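# Sort items into containers matching their sticker colors

## Task

Put every item into the container whose color is the same as the color of the sticker on that item.

## Robot and tools

ROBOTS. Four identical i2rt Big YAM arms, named arm1, arm2, arm3 and arm4. Each has six revolute joints, a two-finger gripper and a camera on the wrist. The hand reaches roughly 1.0 m out from the joint1 axis. Each foot (base_link) looks along its own +x. Calibrated foot positions in metres, with quaternions as (w,x,y,z): arm1 (-0.644, +1.377, +0.914), (+0.682, +0.007, +0.004, +0.731). arm2 (-0.655, -0.555, +0.928), (+0.747, +0.002, +0.000, -0.665). arm3 (+0.651, -1.332, +0.868), (+0.663, -0.004, -0.006, -0.748). arm4 (+0.648, +0.477, +0.879), (+0.687, +0.001, +0.003, +0.727). Cameras: arm1_cam_wrist, arm2_cam_wrist, arm3_cam_wrist and arm4_cam_wrist ride on the arms. cam_room_a1, cam_room_a2, cam_room_b1 and cam_room_b2 are fixed in the room. With joints 1 and 6 at zero and the hand level and forward, the wrist camera sits above the hand and sees the fingertips.

FRAME. Every pose uses one shared scene frame in metres. Its origin is on the floor and +z points up. "hand" is the point between the finger pads, about 1 cm short of the tips. The fingers extend along the hand's +z axis and separate along its y axis. The printed hand position can be off, more so at long reach.

JOINTS (radians; the number after ± is the tolerance for "done"):
- joint1_rad -2.879..2.879 ±0.045. Yaw about the foot, positive counter-clockwise seen from above; zero points along the foot's +x.
- joint2_rad 0..3.141 ±0.14. Shoulder: 0 is upper arm level and pointing back; larger values raise it, then carry it forward.
- joint3_rad 0..3.019 ±0.09. Elbow: 0 is fully folded; larger values open it.
- joint4_rad -1.692..1.57 ±0.055. Hand pitch; positive tilts the fingers up.
- joint5_rad -1.57..1.57 ±0.03. Sideways hand swing; positive goes to the arm's right.
- joint6_rad -2.094..2.094 ±0.035. Hand roll; positive is clockwise when viewed from behind.
- gripper_m 0..0.093 ±0.003. The gap between the fingertips in metres. Each finger pushes with roughly 50-64 N at most.

move. Optional keys are arm1..arm4 and cameras. Each arm key holds only that arm's part, and any arm you omit keeps its previous command.
- "joints" is a dict of absolute targets by name: joint1_rad..joint6_rad in rad, gripper_m in m.
- "target" is a list of 7 numbers [x, y, z, qw, qx, qy, qz]. It is an absolute hand pose in the scene frame, in metres. The hand travels in a straight line toward it, starting from its current hand_target.
- When "target" is used, "joints" may hold gripper_m only.
- "speed" sets the top speed along the path, 0.002-0.5 m/s, default 0.25. Turning is capped at twice that figure in rad/s. It is only allowed together with "target".

All motions in one action begin together. Hand paths are stretched to finish together, paced by the slowest. A path lasts 0.5-10 s, and a whole action at most 15 s. Paths ignore obstacles and other arms. Each step clips the commanded pose to within 100 mm and 20 degrees of the measured hand. Expect lag, drift, overspeed near full stretch, and final errors of a centimetre or more. Joint-space moves can swing widely because the joints run at different speeds. A target very near the current reading may produce no motion. An unknown key makes the call invalid; an out-of-range value gets it refused. After a refusal, or a stop that interrupts or blocks a call, the remaining move, wait and finished_scene calls in that reply are skipped. Invalid calls do not skip them. cameras: a list of names, or ["all"]/omitted for all, or [] for none.

wait: seconds 0-10, plus optional cameras. It commands nothing new and returns full state.
zoom_image: camera plus region [x0,y0,x1,y1] in pixels from the top-left. The region can be at most 504x504, and only cameras in the latest images can be zoomed.
read_manual: section "licences" returns URDF licence text only.
finished_scene: scene = the current scene number. It ends the scene for good, so only call it once every item sits in the matching container and will stay there. After ending the first scene, make no further calls in that reply.

RESULTS. Each robot reports:
- joint_positions.
- Joint velocities, in rad/s (gripper in m/s); "within noise" means essentially still.
- Joint torques, in N m for the six arm joints. These include gravity, offsets and noise. Positive means toward a larger joint value. Joints 3 and 4 wrap sign at ±28.
- hand and hand_target.
- joint_status/hand_status.
- on_its_own, where "held at" is the current target, not the reading.

The "move" line gives "done" per arm, or its worst status. The "pictures" line gives the image order, and images may lag the state slightly. Arms under "as last shown" were not commanded, and their other lines are repeats. Status words:
- off_target: the joint rests away from its goal and may still be pushing.
- time_out: the arm's joints keep nearby targets and continue pushing. Send reported positions to relax them.
- not_followed / "joint command not followed" / "pose unreachable": a safety check withheld the motion, and the arm may retry later.
- limit_stop_at_motor_heat: resend the target after cooling.

GRIPPING. Gripping a hard part makes the reading up to 0.005 m narrower than the part, or sometimes up to 0.002 wider. Closed on nothing, it reads 0.000-0.003. Firm force starts about 0.005 m below the first-contact reading; go deeper for small, soft or round items, and remember soft items get crushed. To release, command a width well above the reading.

CAUTIONS. Keep everything inside the work area and off the floor; knocking something out ends the scene. Do not let items fall far, and release only when they are at rest. No slamming into fixed or heavy objects. No hard contact between robots. Closing on another arm's fingers counts as a press, and the collision check may act late or allow finger, housing or camera contact. Arms keep pushing after contact. Holding loads, reaching far out or pushing against something heats motors: MOTOR HOT appears at 85 °C. At 100 °C an OVER-TEMPERATURE FAULT drops the arm for 30-60 s or more, and it can arrive without warning. Loose objects may occasionally be nudged by outside pushes. The scene keeps running while you think, and robots hold their last command meanwhile. Slow or stopped arms do not hold up the others. Smooth, economical motion is preferred.

Each tool is called after "Emit:" as a command line: name --argument value for each argument, lists and objects as JSON in quotes; but a table of rows of numbers goes row by row, as --pt "numbers of a row", without its own name.

## Session

Emit:
move --arm1 '{"joints":{"joint1_rad":1.6,"joint2_rad":1.1,"joint3_rad":1.15,"joint4_rad":-0.8,"joint5_rad":0,"joint6_rad":0}}' --arm2 '{"joints":{"joint1_rad":-1.55,"joint2_rad":1.1,"joint3_rad":1.15,"joint4_rad":-0.8,"joint5_rad":0,"joint6_rad":0}}' --arm3 '{"joints":{"joint1_rad":1.69,"joint2_rad":1.1,"joint3_rad":1.15,"joint4_rad":-0.8,"joint5_rad":0,"joint6_rad":0}}' --arm4 '{"joints":{"joint1_rad":-1.64,"joint2_rad":1.1,"joint3_rad":1.15,"joint4_rad":-0.8,"joint5_rad":0,"joint6_rad":0}}'

Scene clock: 1.90 s.
Joint torques (N m): arm1=[-1.73 -6.89 13.65 2.13 0.08 -0.08] | arm2=[0.97 -9.82 13.97 2.74 -0.08 0.2] | arm3=[1.61 -7.77 11.79 1.78 0.13 -0.12] | arm4=[0.97 -9.11 12.11 1.61 0.06 -0.08]
Motor temperatures (°C): arm1=[21 24 26 23 21 21 21] | arm2=[23 24 25 22 22 20 23] | arm3=[24 23 24 23 24 23 23] | arm4=[22 21 23 22 24 21 24]
Heat: arm1: hottest joint3_rad 26 °C; arm2: hottest joint3_rad 25 °C; arm3: hottest joint1_rad 24 °C; arm4: hottest joint5_rad 24 °C.
move: arm1 done; arm2 done; arm3 done; arm4 done
Joint velocities: within noise
arm1.joint_positions: joint1_rad=+1.601 joint2_rad=+1.116 joint3_rad=+1.130 joint4_rad=-0.815 joint5_rad=-0.002 joint6_rad=+0.007 gripper_m=+0.09400
arm1.joint_status: all done
arm1.hand: x=-1.1074 y=+1.3302 z=+1.2486 quat_wxyz=(+0.019, +0.923, +0.043, -0.382) (m; scene frame)
arm1.hand_target: x=-1.1096 y=+1.3304 z=+1.2701 quat_wxyz=(+0.018, +0.913, +0.046, -0.406) (m; scene frame)
arm1.hand_status: not commanded
arm2.joint_positions: joint1_rad=-1.553 joint2_rad=+1.104 joint3_rad=+1.124 joint4_rad=-0.813 joint5_rad=+0.002 joint6_rad=-0.012 gripper_m=+0.09398
arm2.joint_status: all done
arm2.hand: x=-1.1195 y=-0.6185 z=+1.2572 quat_wxyz=(-0.021, -0.923, -0.068, +0.377) (m; scene frame)
arm2.hand_target: x=-1.1250 y=-0.6209 z=+1.2759 quat_wxyz=(-0.026, -0.915, -0.064, +0.397) (m; scene frame)
arm2.hand_status: not commanded
arm3.joint_positions: joint1_rad=+1.685 joint2_rad=+1.091 joint3_rad=+1.126 joint4_rad=-0.809 joint5_rad=-0.003 joint6_rad=+0.007 gripper_m=+0.09398
arm3.joint_status: all done
arm3.hand: x=+1.1171 y=-1.3301 z=+1.2059 quat_wxyz=(-0.389, -0.003, -0.921, +0.005) (m; scene frame)
arm3.hand_target: x=+1.1242 y=-1.3280 z=+1.2169 quat_wxyz=(-0.400, +0.002, -0.917, +0.007) (m; scene frame)
arm3.hand_status: not commanded
arm4.joint_positions: joint1_rad=-1.644 joint2_rad=+1.105 joint3_rad=+1.111 joint4_rad=-0.814 joint5_rad=+0.001 joint6_rad=+0.014 gripper_m=+0.09398
arm4.joint_status: all done
arm4.hand: x=+1.1152 y=+0.4698 z=+1.1990 quat_wxyz=(-0.370, -0.014, -0.929, +0.003) (m; scene frame)
arm4.hand_target: x=+1.1231 y=+0.4721 z=+1.2257 quat_wxyz=(-0.397, -0.005, -0.918, +0.004) (m; scene frame)
arm4.hand_status: not commanded
pictures: arm1_cam_wrist, arm2_cam_wrist, arm3_cam_wrist, arm4_cam_wrist, cam_room_a1, cam_room_a2, cam_room_b1, cam_room_b2
Images, in order (width x height): arm1_cam_wrist 672x504, arm2_cam_wrist 672x504, arm3_cam_wrist 672x504, arm4_cam_wrist 672x504, cam_room_a1 672x504, cam_room_a2 672x504, cam_room_b1 672x504, cam_room_b2 672x504.

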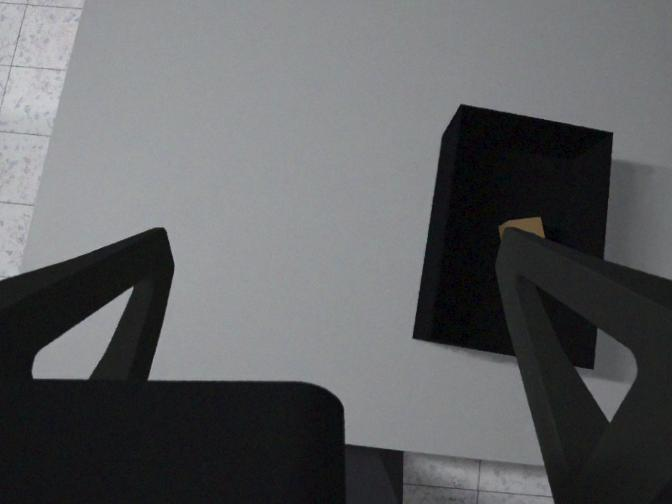

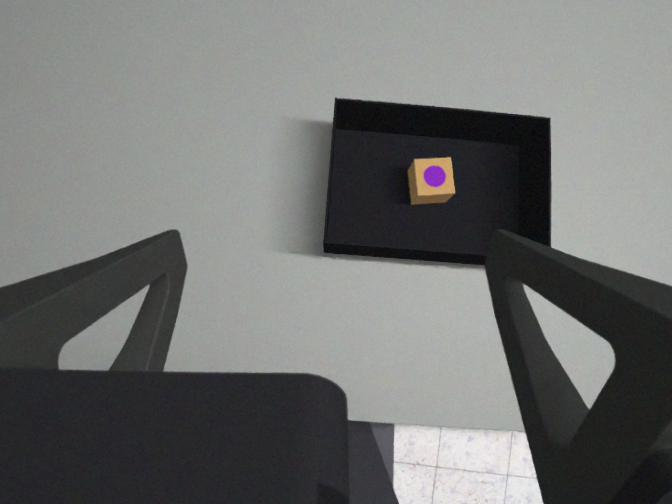

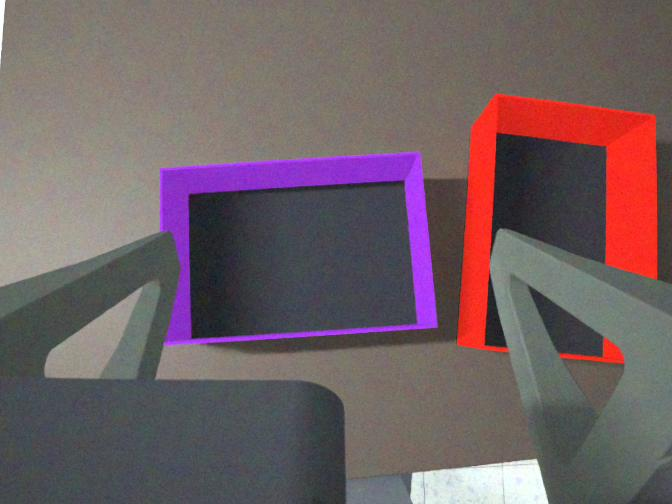

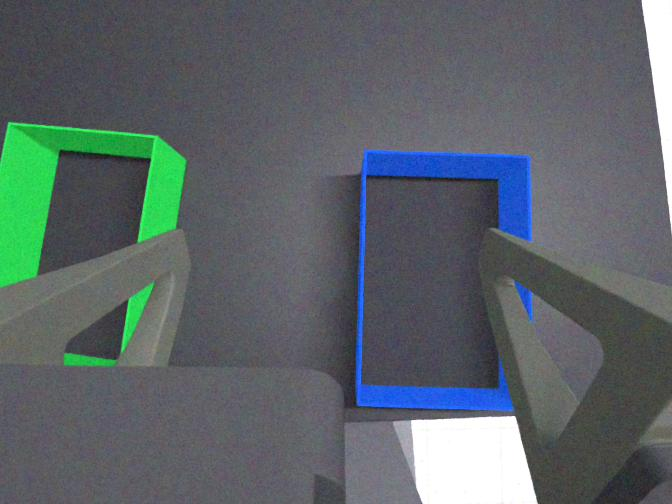

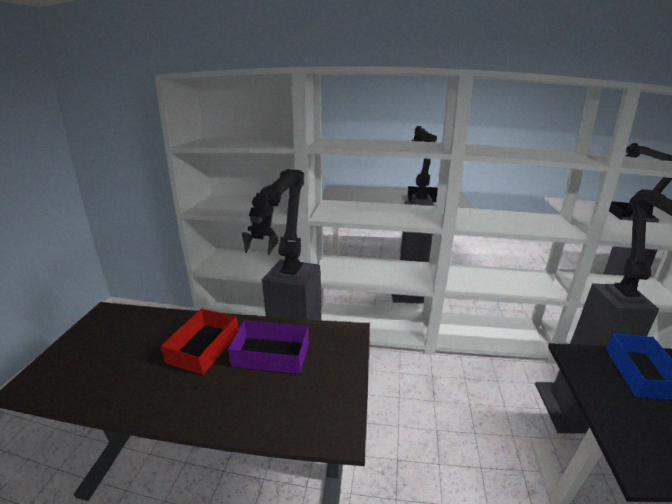

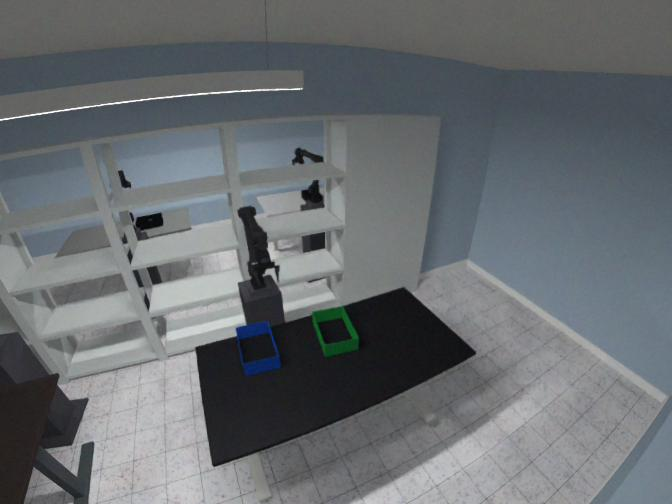

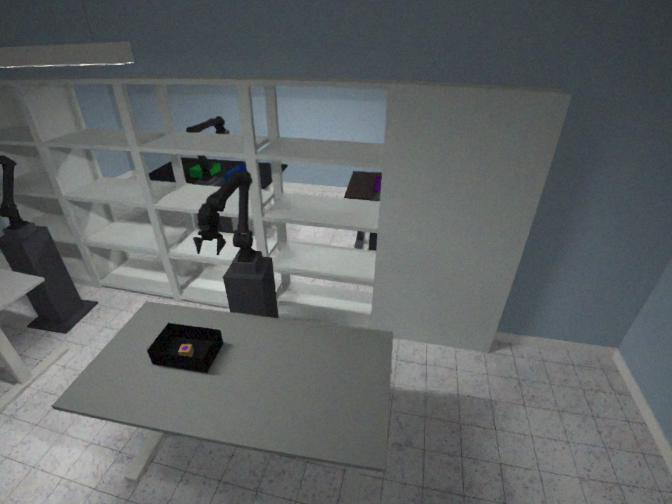

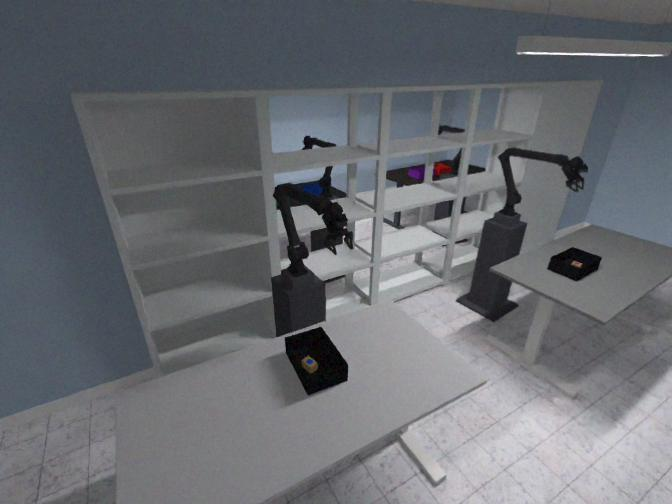

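Emit:
move --arm1 '{"target":[-1.23,1.565,0.93,-0.0204,-0.9792,-0.1289,0.1551],"speed":0.4}' --arm2 '{"target":[-1.33,-0.51,0.93,0.0166,0.9803,0.0944,-0.1728],"speed":0.4}' --arm3 '{"joints":{"joint1_rad":-1.988,"joint2_rad":0.9,"joint3_rad":1.4,"joint4_rad":-1.6}}' --arm4 '{"joints":{"joint1_rad":0.895,"joint2_rad":0.9,"joint3_rad":1.4,"joint4_rad":-1.6}}' --cameras '["arm1_cam_wrist","arm2_cam_wrist"]'

Scene clock: 33.70 s.
Joint torques (N m): arm1=[-1.61 -16.03 13.71 0.25 -0.14 -0.06] | arm2=[0.56 -22.07 13.71 0.77 -0.07 -0.09] | arm3=[0.62 -5.07 9.76 0.58 -0.06 -0.1] | arm4=[0.85 -4.72 8.53 0.35 0.08 -0.06]
Motor temperatures (°C): arm1=[21 24 30 23 21 21 21] | arm2=[23 24 32 22 22 20 23] | arm3=[24 23 27 23 24 23 23] | arm4=[22 22 31 22 24 21 24]
Heat: arm1: hottest joint3_rad 30 °C; arm2: hottest joint3_rad 32 °C; arm3: hottest joint3_rad 27 °C; arm4: hottest joint3_rad 31 °C.
move: arm1 off_target; arm2 off_target; arm3 done; arm4 done
Joint velocities: within noise
arm1.joint_positions: joint1_rad=+1.142 joint2_rad=+1.986 joint3_rad=+1.352 joint4_rad=-0.744 joint5_rad=-0.177 joint6_rad=-0.589 gripper_m=+0.09400
arm1.joint_status: not commanded
arm1.hand: x=-1.2081 y=+1.5576 z=+0.9061 quat_wxyz=(+0.032, +0.983, +0.122, -0.133) (m; scene frame)
arm1.hand_target: x=-1.2288 y=+1.5645 z=+0.9306 quat_wxyz=(+0.020, +0.979, +0.129, -0.155) (m; scene frame)
arm1.hand_status: off_target (0.033 m and 3.0 deg from the pose sent, 0.414 m and 28.6 deg at the start)
arm2.joint_positions: joint1_rad=-1.778 joint2_rad=+2.068 joint3_rad=+1.491 joint4_rad=-0.689 joint5_rad=-0.100 joint6_rad=-0.251 gripper_m=+0.09398
arm2.joint_status: not commanded
arm2.hand: x=-1.3104 y=-0.5132 z=+0.9139 quat_wxyz=(-0.021, -0.984, -0.087, +0.157) (m; scene frame)
arm2.hand_target: x=-1.3290 y=-0.5102 z=+0.9305 quat_wxyz=(-0.016, -0.980, -0.094, +0.173) (m; scene frame)
arm2.hand_status: off_target (0.026 m and 2.1 deg from the pose sent, 0.404 m and 24.6 deg at the start)
arm3.joint_positions: joint1_rad=-1.978 joint2_rad=+0.910 joint3_rad=+1.386 joint4_rad=-1.593 joint5_rad=+0.002 joint6_rad=+0.005 gripper_m=+0.09403
arm3.joint_status: all done
arm3.hand: x=+0.3994 y=-1.1785 z=+1.2884 quat_wxyz=(+0.053, -0.940, +0.258, +0.215) (m; scene frame)
arm3.hand_target: x=+0.4039 y=-1.1781 z=+1.2965 quat_wxyz=(+0.056, -0.938, +0.260, +0.222) (m; scene frame)
arm3.hand_status: not commanded
arm4.joint_positions: joint1_rad=+0.893 joint2_rad=+0.913 joint3_rad=+1.393 joint4_rad=-1.590 joint5_rad=+0.000 joint6_rad=+0.012 gripper_m=+0.09402
arm4.joint_status: all done
arm4.hand: x=+0.4117 y=+0.6497 z=+1.3058 quat_wxyz=(-0.066, +0.925, -0.303, -0.220) (m; scene frame)
arm4.hand_target: x=+0.4163 y=+0.6460 z=+1.3111 quat_wxyz=(-0.069, +0.926, -0.297, -0.224) (m; scene frame)
arm4.hand_status: not commanded
pictures: arm1_cam_wrist, arm2_cam_wrist
Images, in order (width x height): arm1_cam_wrist 672x504, arm2_cam_wrist 672x504.

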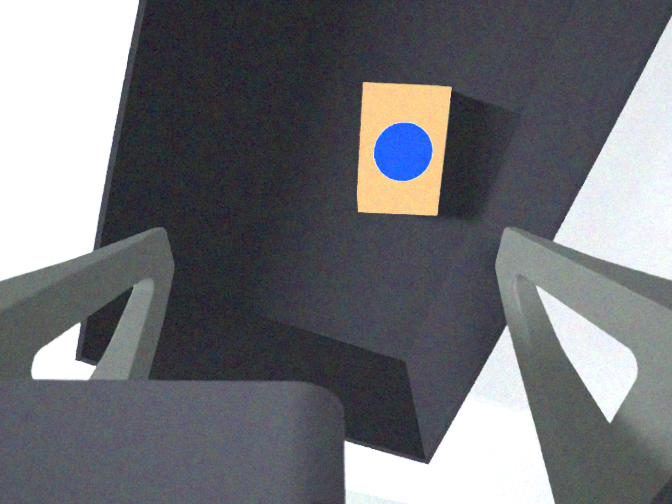

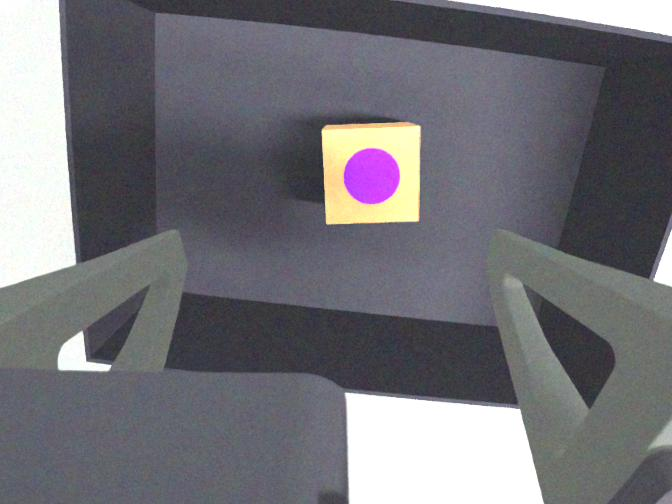

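Emit:
move --arm1 '{"target":[-1.235,1.588,0.85,-0.0154,-0.982,-0.0919,0.1643],"joints":{"gripper_m":0.075},"speed":0.3}' --arm2 '{"target":[-1.325,-0.497,0.85,-0.0174,-0.9799,-0.0987,0.1727],"joints":{"gripper_m":0.088},"speed":0.3}' --cameras '[]'

Emit:
move --arm1 '{"target":[-1.23,1.588,0.753,-0.0154,-0.982,-0.0919,0.1643],"speed":0.2}' --arm2 '{"target":[-1.32,-0.497,0.752,-0.0174,-0.9799,-0.0987,0.1727],"speed":0.2}' --cameras '["arm1_cam_wrist","arm2_cam_wrist"]'

Scene clock: 54.30 s.
Joint torques (N m): arm1=[-2.02 -17.08 10.97 1.4 -0.09 0.16] | arm2=[0.15 -21.77 9.39 2.1 -0.29 -0.09] | arm3=[0.73 -4.78 9.74 0.55 -0.05 -0.09] | arm4=[0.79 -4.48 8.68 0.38 0.06 -0.09]
Motor temperatures (°C): arm1=[21 25 31 23 21 21 21] | arm2=[23 26 31 22 22 20 23] | arm3=[24 23 28 23 24 23 23] | arm4=[22 22 32 22 24 21 24]
Heat: arm1: hottest joint3_rad 31 °C; arm2: hottest joint3_rad 31 °C; arm3: hottest joint3_rad 28 °C; arm4: hottest joint3_rad 32 °C.
move: arm1 off_target; arm2 done
Joint velocities: within noise
arm1.joint_positions: joint1_rad=+1.117 joint2_rad=+2.127 joint3_rad=+1.352 joint4_rad=-0.589 joint5_rad=-0.176 joint6_rad=-0.561 gripper_m=+0.07506
arm1.joint_status: all done
arm1.hand: x=-1.2150 y=+1.5762 z=+0.8322 quat_wxyz=(+0.029, +0.985, +0.097, -0.139) (m; scene frame)
arm1.hand_target: x=-1.2341 y=+1.5878 z=+0.8508 quat_wxyz=(+0.015, +0.982, +0.092, -0.164) (m; scene frame)
arm1.hand_status: off_target (0.029 m and 3.3 deg from the pose sent, 0.069 m and 5.3 deg at the start)
arm2.joint_positions: joint1_rad=-1.795 joint2_rad=+2.172 joint3_rad=+1.491 joint4_rad=-0.562 joint5_rad=-0.106 joint6_rad=-0.280 gripper_m=+0.08810
arm2.joint_status: all done
arm2.hand: x=-1.3214 y=-0.5012 z=+0.8570 quat_wxyz=(-0.018, -0.981, -0.094, +0.169) (m; scene frame)
arm2.hand_target: x=-1.3247 y=-0.4970 z=+0.8500 quat_wxyz=(-0.017, -0.980, -0.099, +0.173) (m; scene frame)
arm2.hand_status: done (0.009 m and 0.7 deg from the pose sent, 0.067 m and 2.3 deg at the start)
arm3, arm4: as last shown
arm4.hand_target: x=+0.4162 y=+0.6460 z=+1.3111 quat_wxyz=(-0.069, +0.926, -0.297, -0.224) (m; scene frame)
pictures: none
No camera images: "cameras" was empty.

Scene clock: 55.53 s.
Joint torques (N m): arm1=[-2.55 -18.26 8.64 1.32 -0.1 0.07] | arm2=[0.09 -22.83 7.9 2.03 -0.28 -0.08] | arm3=[0.73 -4.89 9.69 0.59 -0.05 -0.1] | arm4=[0.97 -5.07 8.53 0.43 0.08 -0.07]
Motor temperatures (°C): arm1=[21 25 31 23 21 21 21] | arm2=[23 26 31 22 22 20 23] | arm3=[24 23 28 23 24 23 23] | arm4=[22 22 32 22 24 21 24]
Heat: arm1: hottest joint3_rad 31 °C; arm2: hottest joint3_rad 31 °C; arm3: hottest joint3_rad 28 °C; arm4: hottest joint3_rad 32 °C.
move: arm1 off_target; arm2 done
Joint velocities: within noise
arm1.joint_positions: joint1_rad=+1.117 joint2_rad=+2.302 joint3_rad=+1.352 joint4_rad=-0.403 joint5_rad=-0.176 joint6_rad=-0.561 gripper_m=+0.07506
arm1.joint_status: not commanded
arm1.hand: x=-1.2144 y=+1.5756 z=+0.7404 quat_wxyz=(+0.026, +0.984, +0.097, -0.144) (m; scene frame)
arm1.hand_target: x=-1.2295 y=+1.5880 z=+0.7535 quat_wxyz=(+0.015, +0.982, +0.092, -0.164) (m; scene frame)
arm1.hand_status: off_target (0.024 m and 2.7 deg from the pose sent, 0.081 m and 3.4 deg at the start)
arm2.joint_positions: joint1_rad=-1.795 joint2_rad=+2.348 joint3_rad=+1.491 joint4_rad=-0.388 joint5_rad=-0.106 joint6_rad=-0.281 gripper_m=+0.08810
arm2.joint_status: not commanded
arm2.hand: x=-1.3179 y=-0.5013 z=+0.7571 quat_wxyz=(-0.019, -0.981, -0.094, +0.168) (m; scene frame)
arm2.hand_target: x=-1.3198 y=-0.4970 z=+0.7520 quat_wxyz=(-0.017, -0.980, -0.099, +0.172) (m; scene frame)
arm2.hand_status: done (0.007 m and 0.8 deg from the pose sent, 0.105 m and 0.7 deg at the start)
arm3, arm4: as last shown
arm4.hand_target: x=+0.4162 y=+0.6460 z=+1.3110 quat_wxyz=(-0.069, +0.926, -0.297, -0.224) (m; scene frame)
pictures: arm1_cam_wrist, arm2_cam_wrist
Images, in order (width x height): arm1_cam_wrist 672x504, arm2_cam_wrist 672x504.

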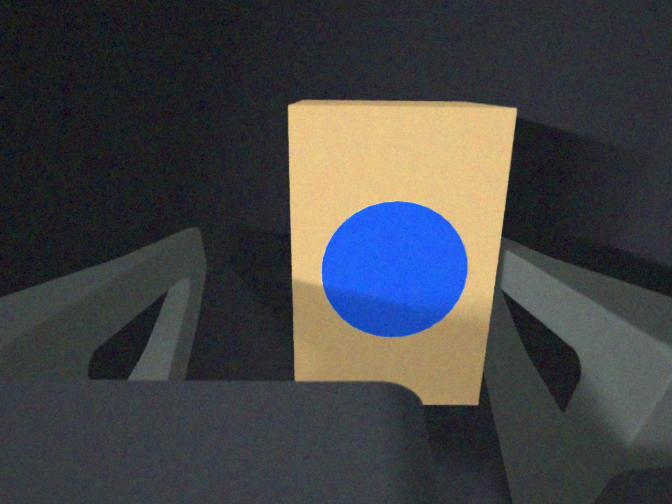

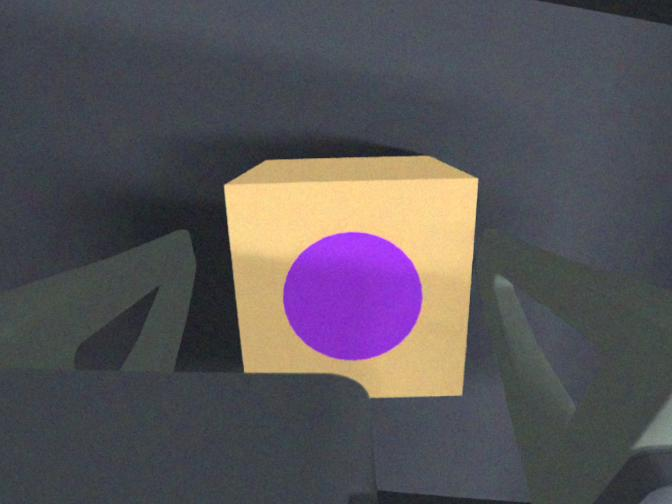

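Emit:
move --arm1 '{"joints":{"gripper_m":0.03}}' --arm2 '{"joints":{"gripper_m":0.035}}' --cameras '[]'

Emit:
move --arm1 '{"target":[-1.16,1.55,1.08,-0.0154,-0.982,-0.0919,0.1643],"speed":0.4}' --arm2 '{"target":[-1.22,-0.51,1.08,-0.0174,-0.9799,-0.0987,0.1727],"speed":0.4}' --cameras '["arm1_cam_wrist","arm2_cam_wrist"]'

Scene clock: 63.40 s.
Joint torques (N m): arm1=[-2.55 -18.32 8.66 1.33 -0.14 0.07] | arm2=[0.09 -22.65 7.94 2.03 -0.25 -0.06] | arm3=[0.67 -4.95 9.72 0.54 -0.05 -0.11] | arm4=[0.85 -4.84 8.62 0.35 0.09 -0.04]
Motor temperatures (°C): arm1=[21 25 31 23 21 21 21] | arm2=[23 26 31 22 22 20 23] | arm3=[24 23 29 23 24 23 23] | arm4=[22 22 32 22 24 21 24]
Heat: arm1: hottest joint3_rad 31 °C; arm2: hottest joint3_rad 31 °C; arm3: hottest joint3_rad 29 °C; arm4: hottest joint3_rad 32 °C.
move: arm1 off_target; arm2 off_target
Joint velocities: within noise
arm1.joint_positions: joint1_rad=+1.117 joint2_rad=+2.302 joint3_rad=+1.352 joint4_rad=-0.402 joint5_rad=-0.176 joint6_rad=-0.561 gripper_m=+0.04394
arm1.joint_status: gripper_m off_target (ended at +0.04396, target +0.03000)
arm1.hand: x=-1.2147 y=+1.5757 z=+0.7405 quat_wxyz=(+0.026, +0.984, +0.097, -0.145) (m; scene frame)
arm1.hand_target: x=-1.2295 y=+1.5880 z=+0.7535 quat_wxyz=(+0.015, +0.982, +0.092, -0.164) (m; scene frame)
arm1.hand_status: not commanded
arm2.joint_positions: joint1_rad=-1.795 joint2_rad=+2.348 joint3_rad=+1.491 joint4_rad=-0.387 joint5_rad=-0.107 joint6_rad=-0.283 gripper_m=+0.05299
arm2.joint_status: gripper_m off_target (ended at +0.05302, target +0.03500)
arm2.hand: x=-1.3181 y=-0.5014 z=+0.7572 quat_wxyz=(-0.019, -0.981, -0.095, +0.169) (m; scene frame)
arm2.hand_target: x=-1.3198 y=-0.4970 z=+0.7520 quat_wxyz=(-0.017, -0.980, -0.099, +0.173) (m; scene frame)
arm2.hand_status: not commanded
arm3, arm4: as last shown
pictures: none
No camera images: "cameras" was empty.

Scene clock: 65.03 s.
Joint torques (N m): arm1=[-1.03 -12.34 15.13 0.36 -0.08 0.12] | arm2=[0.21 -16.21 12.08 0.92 -0.25 -0.06] | arm3=[0.62 -4.89 9.7 0.58 -0.05 -0.1] | arm4=[0.97 -5.01 8.58 0.4 0.08 -0.08]
Motor temperatures (°C): arm1=[21 25 31 23 21 21 21] | arm2=[23 26 31 22 22 20 23] | arm3=[24 23 29 23 24 23 23] | arm4=[22 22 32 22 24 21 24]
Heat: arm1: hottest joint3_rad 31 °C; arm2: hottest joint3_rad 31 °C; arm3: hottest joint3_rad 29 °C; arm4: hottest joint3_rad 32 °C.
move: arm1 off_target; arm2 done
Joint velocities: within noise
arm1.joint_positions: joint1_rad=+1.117 joint2_rad=+1.638 joint3_rad=+1.291 joint4_rad=-1.001 joint5_rad=-0.173 joint6_rad=-0.546 gripper_m=+0.04394
arm1.joint_status: not commanded
arm1.hand: x=-1.1424 y=+1.5481 z=+1.0570 quat_wxyz=(+0.025, +0.985, +0.090, -0.145) (m; scene frame)
arm1.hand_target: x=-1.1589 y=+1.5496 z=+1.0803 quat_wxyz=(+0.015, +0.982, +0.092, -0.165) (m; scene frame)
arm1.hand_status: off_target (0.029 m and 2.5 deg from the pose sent, 0.345 m and 2.7 deg at the start)
arm2.joint_positions: joint1_rad=-1.795 joint2_rad=+1.642 joint3_rad=+1.327 joint4_rad=-0.914 joint5_rad=-0.107 joint6_rad=-0.283 gripper_m=+0.05299
arm2.joint_status: not commanded
arm2.hand: x=-1.2166 y=-0.5134 z=+1.0798 quat_wxyz=(-0.017, -0.980, -0.096, +0.176) (m; scene frame)
arm2.hand_target: x=-1.2199 y=-0.5100 z=+1.0800 quat_wxyz=(-0.017, -0.980, -0.099, +0.173) (m; scene frame)
arm2.hand_status: done (0.005 m and 0.5 deg from the pose sent, 0.337 m and 0.6 deg at the start)
arm3: as last shown
arm4.joint_positions: joint1_rad=+0.893 joint2_rad=+0.912 joint3_rad=+1.393 joint4_rad=-1.590 joint5_rad=+0.000 joint6_rad=+0.012 gripper_m=+0.09402
arm4.joint_status: not commanded
arm4.hand: x=+0.4118 y=+0.6496 z=+1.3059 quat_wxyz=(-0.066, +0.925, -0.303, -0.220) (m; scene frame)
arm4.hand_target: x=+0.4163 y=+0.6460 z=+1.3111 quat_wxyz=(-0.069, +0.926, -0.297, -0.224) (m; scene frame)
arm4.hand_status: not commanded
pictures: arm1_cam_wrist, arm2_cam_wrist
Images, in order (width x height): arm1_cam_wrist 672x504, arm2_cam_wrist 672x504.

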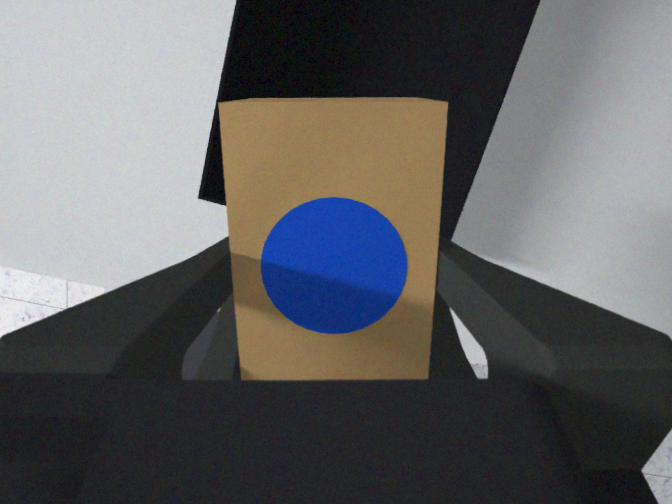

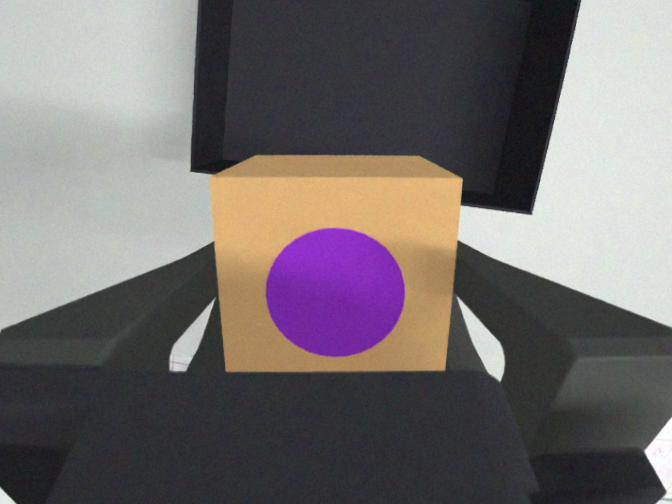

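Emit:
move --arm1 '{"joints":{"joint1_rad":-2.25,"joint2_rad":0.9,"joint3_rad":1.4,"joint4_rad":-1.6,"joint5_rad":0,"joint6_rad":0}}' --arm2 '{"joints":{"joint1_rad":0.918,"joint2_rad":0.9,"joint3_rad":1.4,"joint4_rad":-1.6,"joint5_rad":0,"joint6_rad":0}}' --cameras '[]'

Emit:
move --arm1 '{"target":[-0.275,1.12,1.09,0.1492,0.2962,0.9423,-0.0469],"speed":0.35}' --arm2 '{"target":[-0.268,-0.785,1.07,0.1674,0.2607,0.9497,-0.046],"speed":0.35}' --cameras '["arm1_cam_wrist","arm2_cam_wrist"]'

Emit:
move --arm1 '{"target":[0.0,0.922,1.085,0.1492,0.2962,0.9423,-0.0469],"speed":0.3}' --arm2 '{"target":[0.0,-0.944,1.065,0.1674,0.2607,0.9497,-0.046],"speed":0.3}' --cameras '["arm1_cam_wrist","arm2_cam_wrist","arm3_cam_wrist","arm4_cam_wrist"]'

Scene clock: 88.27 s.
Joint torques (N m): arm1=[-2.43 -2.9 13.31 0.76 -0.01 0.11] | arm2=[1.08 -5.3 12.78 1.13 0.11 0.22] | arm3=[0.5 -4.78 9.76 0.55 -0.05 -0.1] | arm4=[0.38 -4.95 8.61 0.53 0.09 -0.07]
Motor temperatures (°C): arm1=[21 25 33 23 21 21 22] | arm2=[23 26 31 22 22 20 24] | arm3=[24 23 30 23 24 23 23] | arm4=[22 22 32 22 24 21 24]
Heat: arm1: hottest joint3_rad 33 °C; arm2: hottest joint3_rad 31 °C; arm3: hottest joint3_rad 30 °C; arm4: hottest joint3_rad 32 °C.
move: arm1 done; arm2 done
Joint velocities: within noise
arm1.joint_positions: joint1_rad=-2.245 joint2_rad=+0.913 joint3_rad=+1.367 joint4_rad=-1.590 joint5_rad=+0.002 joint6_rad=-0.007 gripper_m=+0.04394
arm1.joint_status: all done
arm1.hand: x=-0.3977 y=+1.2096 z=+1.3241 quat_wxyz=(-0.198, -0.288, -0.935, +0.067) (m; scene frame)
arm1.hand_target: x=-0.4018 y=+1.2111 z=+1.3414 quat_wxyz=(-0.215, -0.292, -0.929, +0.071) (m; scene frame)
arm1.hand_status: not commanded
arm2.joint_positions: joint1_rad=+0.915 joint2_rad=+0.908 joint3_rad=+1.371 joint4_rad=-1.588 joint5_rad=-0.003 joint6_rad=-0.015 gripper_m=+0.05301
arm2.joint_status: all done
arm2.hand: x=-0.4062 y=-0.7059 z=+1.3457 quat_wxyz=(-0.214, -0.253, -0.942, +0.057) (m; scene frame)
arm2.hand_target: x=-0.4092 y=-0.7037 z=+1.3596 quat_wxyz=(-0.225, -0.258, -0.938, +0.060) (m; scene frame)
arm2.hand_status: not commanded
arm3, arm4: as last shown
pictures: none
No camera images: "cameras" was empty.

Scene clock: 89.90 s.
Joint torques (N m): arm1=[-2.96 -9.23 11.67 1.43 -0.06 0.06] | arm2=[1.32 -12.98 10.21 2.17 0.14 0.22] | arm3=[0.73 -5.01 9.73 0.61 -0.05 -0.09] | arm4=[1.08 -4.84 8.53 0.36 0.08 -0.08]
Motor temperatures (°C): arm1=[21 25 33 23 21 21 22] | arm2=[23 26 31 22 22 20 24] | arm3=[24 23 30 23 24 23 23] | arm4=[22 22 32 22 24 21 24]
Heat: arm1: hottest joint3_rad 33 °C; arm2: hottest joint3_rad 31 °C; arm3: hottest joint3_rad 30 °C; arm4: hottest joint3_rad 32 °C.
move: arm1 off_target; arm2 done
Joint velocities: within noise
arm1.joint_positions: joint1_rad=-2.245 joint2_rad=+1.345 joint3_rad=+1.062 joint4_rad=-1.002 joint5_rad=-0.006 joint6_rad=-0.007 gripper_m=+0.04393
arm1.joint_status: not commanded
arm1.hand: x=-0.2789 y=+1.1270 z=+1.0780 quat_wxyz=(-0.129, -0.291, -0.947, +0.041) (m; scene frame)
arm1.hand_target: x=-0.2753 y=+1.1202 z=+1.0900 quat_wxyz=(-0.149, -0.296, -0.942, +0.047) (m; scene frame)
arm1.hand_status: off_target (0.014 m and 2.5 deg from the pose sent, 0.279 m and 6.1 deg at the start)
arm2.joint_positions: joint1_rad=+0.915 joint2_rad=+1.370 joint3_rad=+0.989 joint4_rad=-0.865 joint5_rad=+0.001 joint6_rad=-0.012 gripper_m=+0.05301
arm2.joint_status: not commanded
arm2.hand: x=-0.2725 y=-0.7855 z=+1.0661 quat_wxyz=(-0.156, -0.257, -0.953, +0.043) (m; scene frame)
arm2.hand_target: x=-0.2680 y=-0.7850 z=+1.0701 quat_wxyz=(-0.167, -0.261, -0.950, +0.046) (m; scene frame)
arm2.hand_status: done (0.006 m and 1.5 deg from the pose sent, 0.318 m and 5.6 deg at the start)
arm3, arm4: as last shown
pictures: arm1_cam_wrist, arm2_cam_wrist
Images, in order (width x height): arm1_cam_wrist 672x504, arm2_cam_wrist 672x504.

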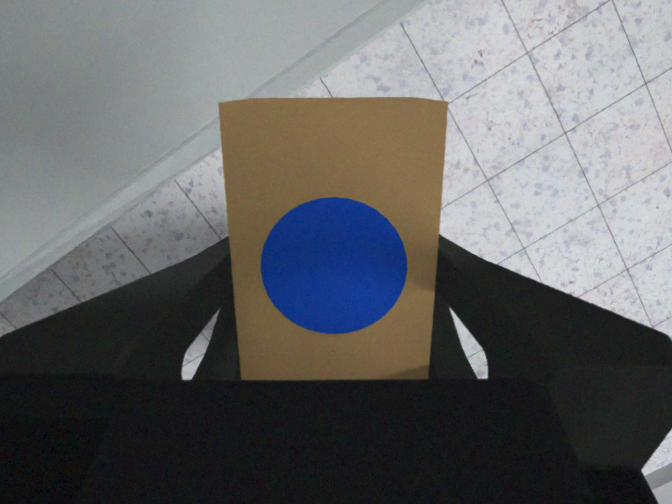

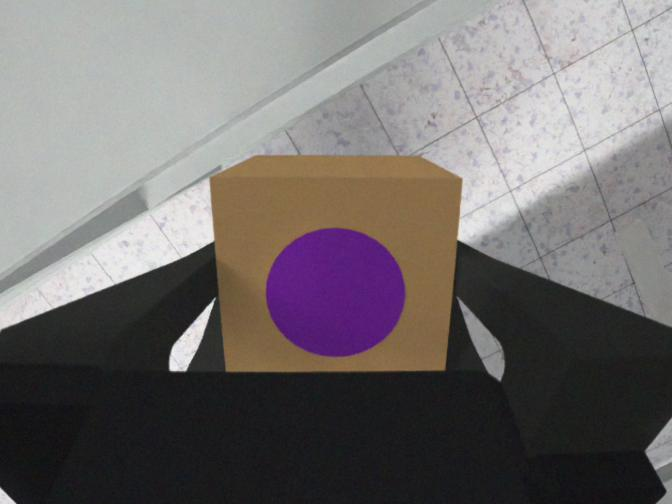

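Scene clock: 92.10 s.
Joint torques (N m): arm1=[-2.37 -21.25 17.1 0.57 -0.1 0.03] | arm2=[1.2 -23.41 16.55 0.85 0.11 0.2] | arm3=[0.62 -4.89 9.76 0.57 -0.05 -0.11] | arm4=[0.73 -5.13 8.54 0.43 0.08 -0.1]
Motor temperatures (°C): arm1=[21 25 34 23 21 21 22] | arm2=[23 26 32 22 22 20 24] | arm3=[24 23 30 23 24 23 23] | arm4=[22 22 32 22 24 21 24]
Heat: arm1: hottest joint3_rad 34 °C; arm2: hottest joint3_rad 32 °C; arm3: hottest joint3_rad 30 °C; arm4: hottest joint3_rad 32 °C.
move: arm1 off_target; arm2 off_target
Joint velocities: within noise
arm1.joint_positions: joint1_rad=-2.247 joint2_rad=+2.296 joint3_rad=+2.365 joint4_rad=-1.361 joint5_rad=-0.008 joint6_rad=-0.007 gripper_m=+0.04393
arm1.joint_status: not commanded
arm1.hand: x=-0.0061 y=+0.9363 z=+1.0593 quat_wxyz=(-0.126, -0.292, -0.947, +0.039) (m; scene frame)
arm1.hand_target: x=-0.0014 y=+0.9230 z=+1.0852 quat_wxyz=(-0.150, -0.296, -0.942, +0.047) (m; scene frame)
arm1.hand_status: off_target (0.030 m and 2.9 deg from the pose sent, 0.346 m and 2.5 deg at the start)
arm2.joint_positions: joint1_rad=+0.915 joint2_rad=+2.158 joint3_rad=+2.032 joint4_rad=-1.124 joint5_rad=+0.001 joint6_rad=-0.012 gripper_m=+0.05301
arm2.joint_status: not commanded
arm2.hand: x=-0.0160 y=-0.9388 z=+1.0524 quat_wxyz=(-0.154, -0.257, -0.953, +0.042) (m; scene frame)
arm2.hand_target: x=-0.0010 y=-0.9434 z=+1.0652 quat_wxyz=(-0.169, -0.261, -0.949, +0.046) (m; scene frame)
arm2.hand_status: off_target (0.021 m and 1.7 deg from the pose sent, 0.315 m and 1.5 deg at the start)
arm3, arm4: as last shown
pictures: arm1_cam_wrist, arm2_cam_wrist, arm3_cam_wrist, arm4_cam_wrist
Images, in order (width x height): arm1_cam_wrist 672x504, arm2_cam_wrist 672x504, arm3_cam_wrist 672x504, arm4_cam_wrist 672x504.

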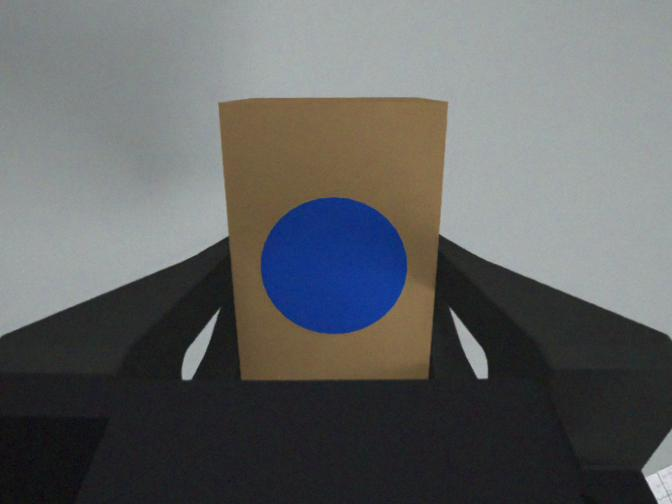

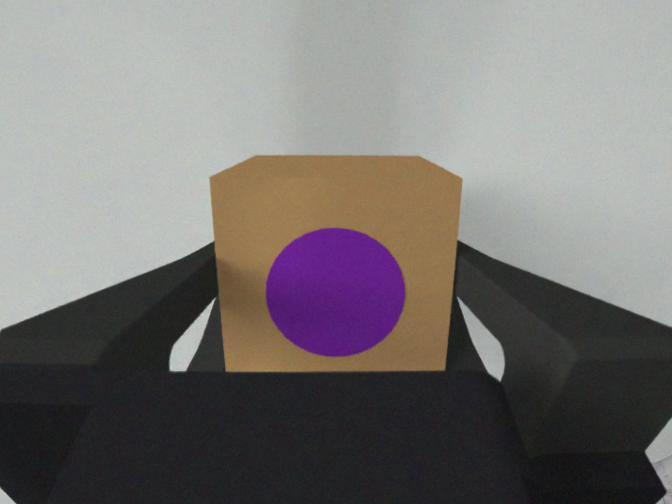

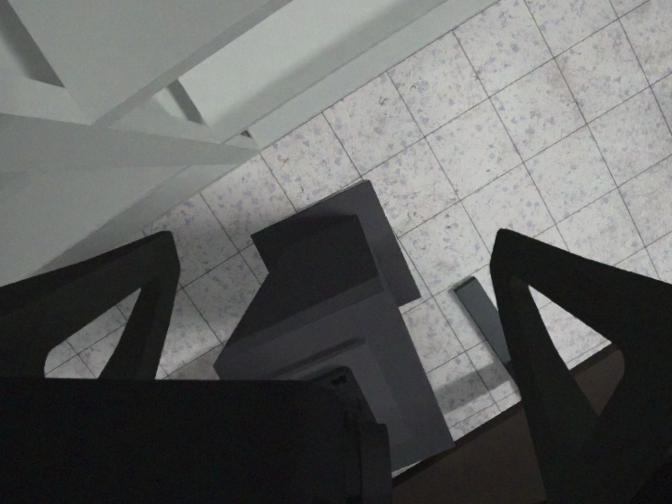

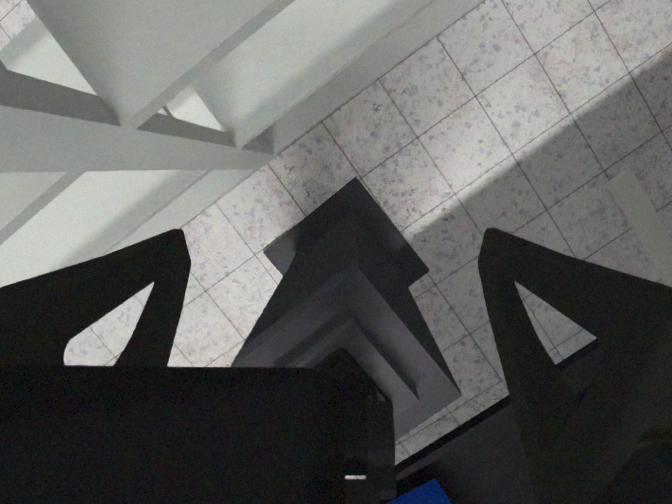

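Emit:
move --arm1 '{"target":[0.0,0.92,1.012,0.1492,0.2962,0.9423,-0.0469],"speed":0.08}' --arm2 '{"target":[0.0,-0.944,1.025,0.1674,0.2607,0.9497,-0.046],"speed":0.08}' --cameras '[]'

Scene clock: 96.37 s.
Joint torques (N m): arm1=[-3.08 -21.25 11.43 1.58 -0.04 0.02] | arm2=[1.2 -22.89 10.71 2.29 0.13 0.19] | arm3=[0.56 -4.89 9.73 0.59 -0.05 -0.11] | arm4=[0.85 -4.54 8.59 0.34 0.04 -0.06]
Motor temperatures (°C): arm1=[21 26 34 23 21 21 22] | arm2=[23 26 33 22 22 20 24] | arm3=[24 23 30 23 24 23 23] | arm4=[22 22 32 22 24 21 24]
Heat: arm1: hottest joint3_rad 34 °C; arm2: hottest joint3_rad 33 °C; arm3: hottest joint3_rad 30 °C; arm4: hottest joint3_rad 32 °C.
move: arm1 off_target; arm2 off_target
Joint velocities: within noise
arm1.joint_positions: joint1_rad=-2.248 joint2_rad=+2.298 joint3_rad=+2.248 joint4_rad=-1.204 joint5_rad=-0.008 joint6_rad=-0.007 gripper_m=+0.04393
arm1.joint_status: not commanded
arm1.hand: x=+0.0008 y=+0.9299 z=+1.0163 quat_wxyz=(-0.144, -0.292, -0.944, +0.045) (m; scene frame)
arm1.hand_target: x=-0.0002 y=+0.9200 z=+1.0122 quat_wxyz=(-0.149, -0.296, -0.942, +0.047) (m; scene frame)
arm1.hand_status: off_target (0.011 m and 0.8 deg from the pose sent, 0.050 m and 2.9 deg at the start)
arm2.joint_positions: joint1_rad=+0.915 joint2_rad=+2.170 joint3_rad=+2.032 joint4_rad=-1.067 joint5_rad=+0.001 joint6_rad=-0.012 gripper_m=+0.05301
arm2.joint_status: not commanded
arm2.hand: x=-0.0048 y=-0.9455 z=+1.0487 quat_wxyz=(-0.175, -0.256, -0.949, +0.048) (m; scene frame)
arm2.hand_target: x=-0.0007 y=-0.9436 z=+1.0254 quat_wxyz=(-0.168, -0.261, -0.950, +0.046) (m; scene frame)
arm2.hand_status: off_target (0.024 m and 1.0 deg from the pose sent, 0.032 m and 1.7 deg at the start)
arm3.joint_positions: joint1_rad=-1.978 joint2_rad=+0.910 joint3_rad=+1.386 joint4_rad=-1.593 joint5_rad=+0.002 joint6_rad=+0.005 gripper_m=+0.09403
arm3.joint_status: not commanded
arm3.hand: x=+0.3994 y=-1.1785 z=+1.2884 quat_wxyz=(+0.053, -0.940, +0.258, +0.215) (m; scene frame)
arm3.hand_target: x=+0.4039 y=-1.1781 z=+1.2965 quat_wxyz=(+0.056, -0.938, +0.260, +0.222) (m; scene frame)
arm3.hand_status: not commanded
arm4: as last shown
pictures: none
No camera images: "cameras" was empty.

Emit:
move --arm1 '{"target":[0.0,0.92,1.005,0.1492,0.2962,0.9423,-0.0469],"speed":0.08}' --arm2 '{"target":[0.0,-0.944,1.015,0.1674,0.2607,0.9497,-0.046],"speed":0.08}' --cameras '["arm1_cam_wrist","arm2_cam_wrist"]'

Scene clock: 104.27 s.
Joint torques (N m): arm1=[-3.19 -21.3 11.17 1.62 -0.08 0.01] | arm2=[1.2 -22.89 10.18 2.28 0.13 0.2] | arm3=[0.56 -4.84 9.73 0.61 -0.05 -0.09] | arm4=[1.14 -4.54 8.58 0.42 0.05 -0.07]
Motor temperatures (°C): arm1=[21 27 35 23 21 21 22] | arm2=[23 26 33 22 22 20 24] | arm3=[24 23 30 23 24 23 23] | arm4=[22 22 32 22 24 21 24]
Heat: arm1: hottest joint3_rad 35 °C; arm2: hottest joint3_rad 33 °C; arm3: hottest joint3_rad 30 °C; arm4: hottest joint3_rad 32 °C.
move: arm1 off_target; arm2 off_target
Joint velocities: within noise
arm1.joint_positions: joint1_rad=-2.248 joint2_rad=+2.298 joint3_rad=+2.236 joint4_rad=-1.188 joint5_rad=-0.008 joint6_rad=-0.007 gripper_m=+0.04393
arm1.joint_status: not commanded
arm1.hand: x=+0.0014 y=+0.9294 z=+1.0121 quat_wxyz=(-0.146, -0.292, -0.944, +0.046) (m; scene frame)
arm1.hand_target: x=-0.0002 y=+0.9202 z=+1.0052 quat_wxyz=(-0.149, -0.296, -0.942, +0.047) (m; scene frame)
arm1.hand_status: off_target (0.012 m and 0.7 deg from the pose sent, 0.015 m and 0.9 deg at the start)
arm2.joint_positions: joint1_rad=+0.915 joint2_rad=+2.176 joint3_rad=+2.021 joint4_rad=-1.045 joint5_rad=+0.001 joint6_rad=-0.012 gripper_m=+0.05301
arm2.joint_status: not commanded
arm2.hand: x=-0.0031 y=-0.9465 z=+1.0415 quat_wxyz=(-0.178, -0.256, -0.949, +0.049) (m; scene frame)
arm2.hand_target: x=-0.0009 y=-0.9435 z=+1.0153 quat_wxyz=(-0.167, -0.261, -0.950, +0.046) (m; scene frame)
arm2.hand_status: off_target (0.027 m and 1.3 deg from the pose sent, 0.034 m and 1.0 deg at the start)
arm3, arm4: as last shown
arm4.hand_target: x=+0.4162 y=+0.6460 z=+1.3111 quat_wxyz=(-0.069, +0.926, -0.297, -0.224) (m; scene frame)
pictures: arm1_cam_wrist, arm2_cam_wrist
Images, in order (width x height): arm1_cam_wrist 672x504, arm2_cam_wrist 672x504.

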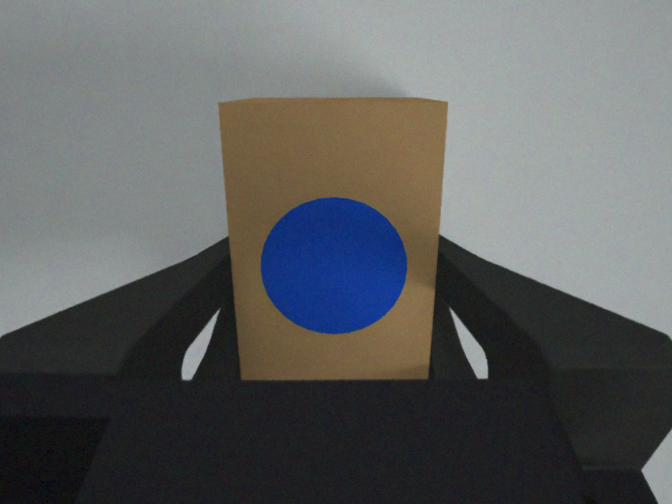

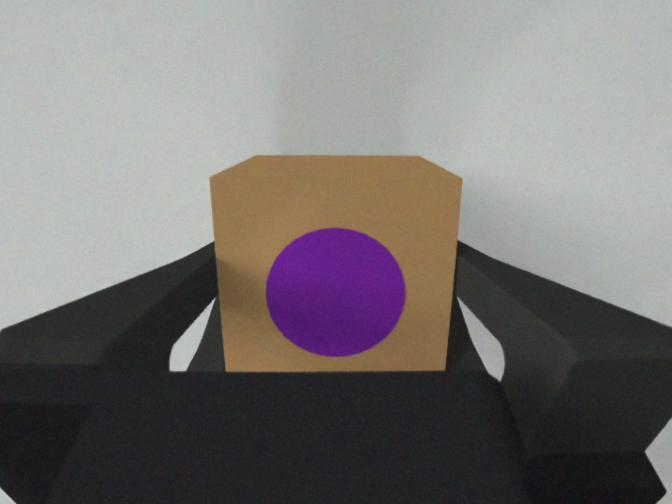

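Emit:
move --arm1 '{"target":[0.0,0.92,0.994,0.1492,0.2962,0.9423,-0.0469],"speed":0.08}' --arm2 '{"target":[0.0,-0.944,1.003,0.1674,0.2607,0.9497,-0.046],"speed":0.08}' --cameras '[]'

Emit:
move --arm2 '{"target":[0.0,-0.944,0.996,0.1674,0.2607,0.9497,-0.046],"speed":0.08}' --cameras '["arm1_cam_wrist","arm2_cam_wrist"]'

Scene clock: 110.43 s.
Joint torques (N m): arm1=[-3.14 -20.84 9.95 1.68 0.03 0.01] | arm2=[1.32 -23.24 10.17 2.3 0.13 0.2] | arm3=[0.67 -4.89 9.72 0.59 -0.06 -0.1] | arm4=[0.85 -5.19 8.55 0.28 0.08 -0.11]
Motor temperatures (°C): arm1=[21 27 35 23 21 21 22] | arm2=[23 26 33 22 22 20 24] | arm3=[24 23 30 23 24 23 23] | arm4=[22 22 32 22 24 21 24]
Heat: arm1: hottest joint3_rad 35 °C; arm2: hottest joint3_rad 33 °C; arm3: hottest joint3_rad 30 °C; arm4: hottest joint3_rad 32 °C.
move: arm1 off_target; arm2 off_target
Joint velocities: within noise
arm1.joint_positions: joint1_rad=-2.249 joint2_rad=+2.298 joint3_rad=+2.229 joint4_rad=-1.167 joint5_rad=-0.010 joint6_rad=-0.007 gripper_m=+0.04393
arm1.joint_status: not commanded
arm1.hand: x=+0.0039 y=+0.9276 z=+1.0106 quat_wxyz=(-0.153, -0.292, -0.943, +0.047) (m; scene frame)
arm1.hand_target: x=-0.0004 y=+0.9203 z=+0.9942 quat_wxyz=(-0.149, -0.296, -0.942, +0.047) (m; scene frame)
arm1.hand_status: off_target (0.019 m and 0.7 deg from the pose sent, 0.020 m and 0.7 deg at the start)
arm2.joint_positions: joint1_rad=+0.915 joint2_rad=+2.184 joint3_rad=+2.003 joint4_rad=-1.019 joint5_rad=+0.001 joint6_rad=-0.012 gripper_m=+0.05301
arm2.joint_status: not commanded
arm2.hand: x=-0.0027 y=-0.9467 z=+1.0294 quat_wxyz=(-0.178, -0.256, -0.949, +0.049) (m; scene frame)
arm2.hand_target: x=-0.0009 y=-0.9436 z=+1.0033 quat_wxyz=(-0.167, -0.261, -0.950, +0.046) (m; scene frame)
arm2.hand_status: off_target (0.027 m and 1.3 deg from the pose sent, 0.039 m and 1.3 deg at the start)
arm3, arm4: as last shown
pictures: none
No camera images: "cameras" was empty.

Scene clock: 111.40 s.
Joint torques (N m): arm1=[-2.61 -20.31 9.88 1.78 0.01 -0.01] | arm2=[1.14 -22.65 9.55 2.39 0.13 0.2] | arm3=[0.62 -5.01 9.74 0.55 -0.05 -0.09] | arm4=[0.97 -5.01 8.51 0.44 0.09 -0.05]
Motor temperatures (°C): arm1=[21 27 35 23 21 21 22] | arm2=[23 26 33 22 22 20 24] | arm3=[24 23 30 23 24 23 23] | arm4=[22 22 32 22 24 21 24]
Heat: arm1: hottest joint3_rad 35 °C; arm2: hottest joint3_rad 33 °C; arm3: hottest joint3_rad 30 °C; arm4: hottest joint3_rad 32 °C.
move: arm2 off_target
Joint velocities: within noise
arm1, arm3, arm4: as last shown
arm2.joint_positions: joint1_rad=+0.915 joint2_rad=+2.184 joint3_rad=+1.999 joint4_rad=-1.006 joint5_rad=+0.001 joint6_rad=-0.012 gripper_m=+0.05301
arm2.joint_status: not commanded
arm2.hand: x=-0.0010 y=-0.9477 z=+1.0288 quat_wxyz=(-0.182, -0.256, -0.948, +0.050) (m; scene frame)
arm2.hand_target: x=-0.0011 y=-0.9434 z=+0.9966 quat_wxyz=(-0.167, -0.261, -0.950, +0.046) (m; scene frame)
arm2.hand_status: off_target (0.033 m and 1.8 deg from the pose sent, 0.034 m and 1.3 deg at the start)
pictures: arm1_cam_wrist, arm2_cam_wrist
Images, in order (width x height): arm1_cam_wrist 672x504, arm2_cam_wrist 672x504.

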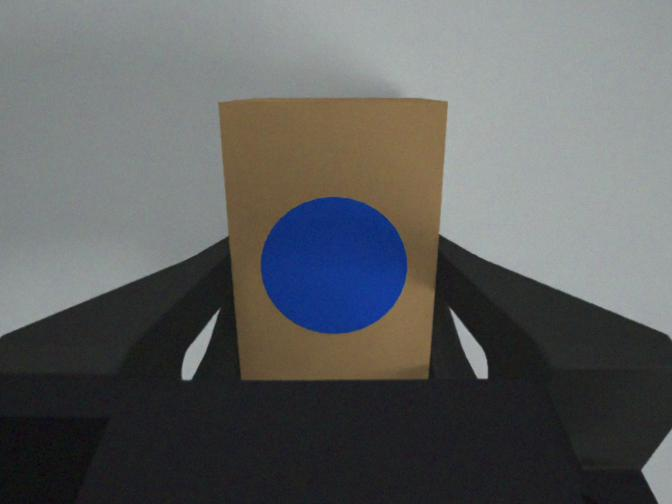

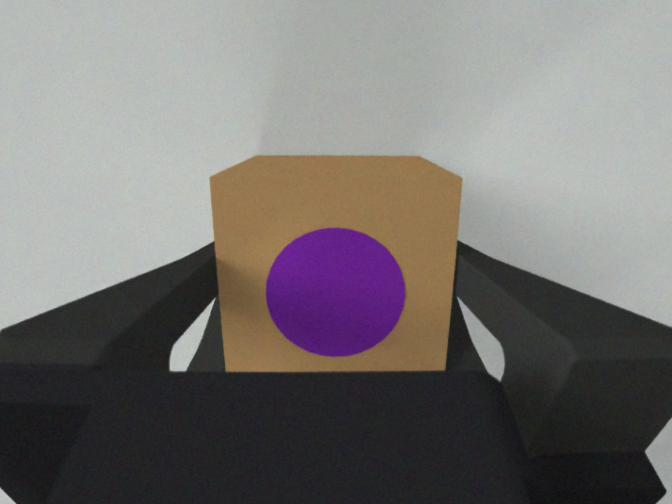

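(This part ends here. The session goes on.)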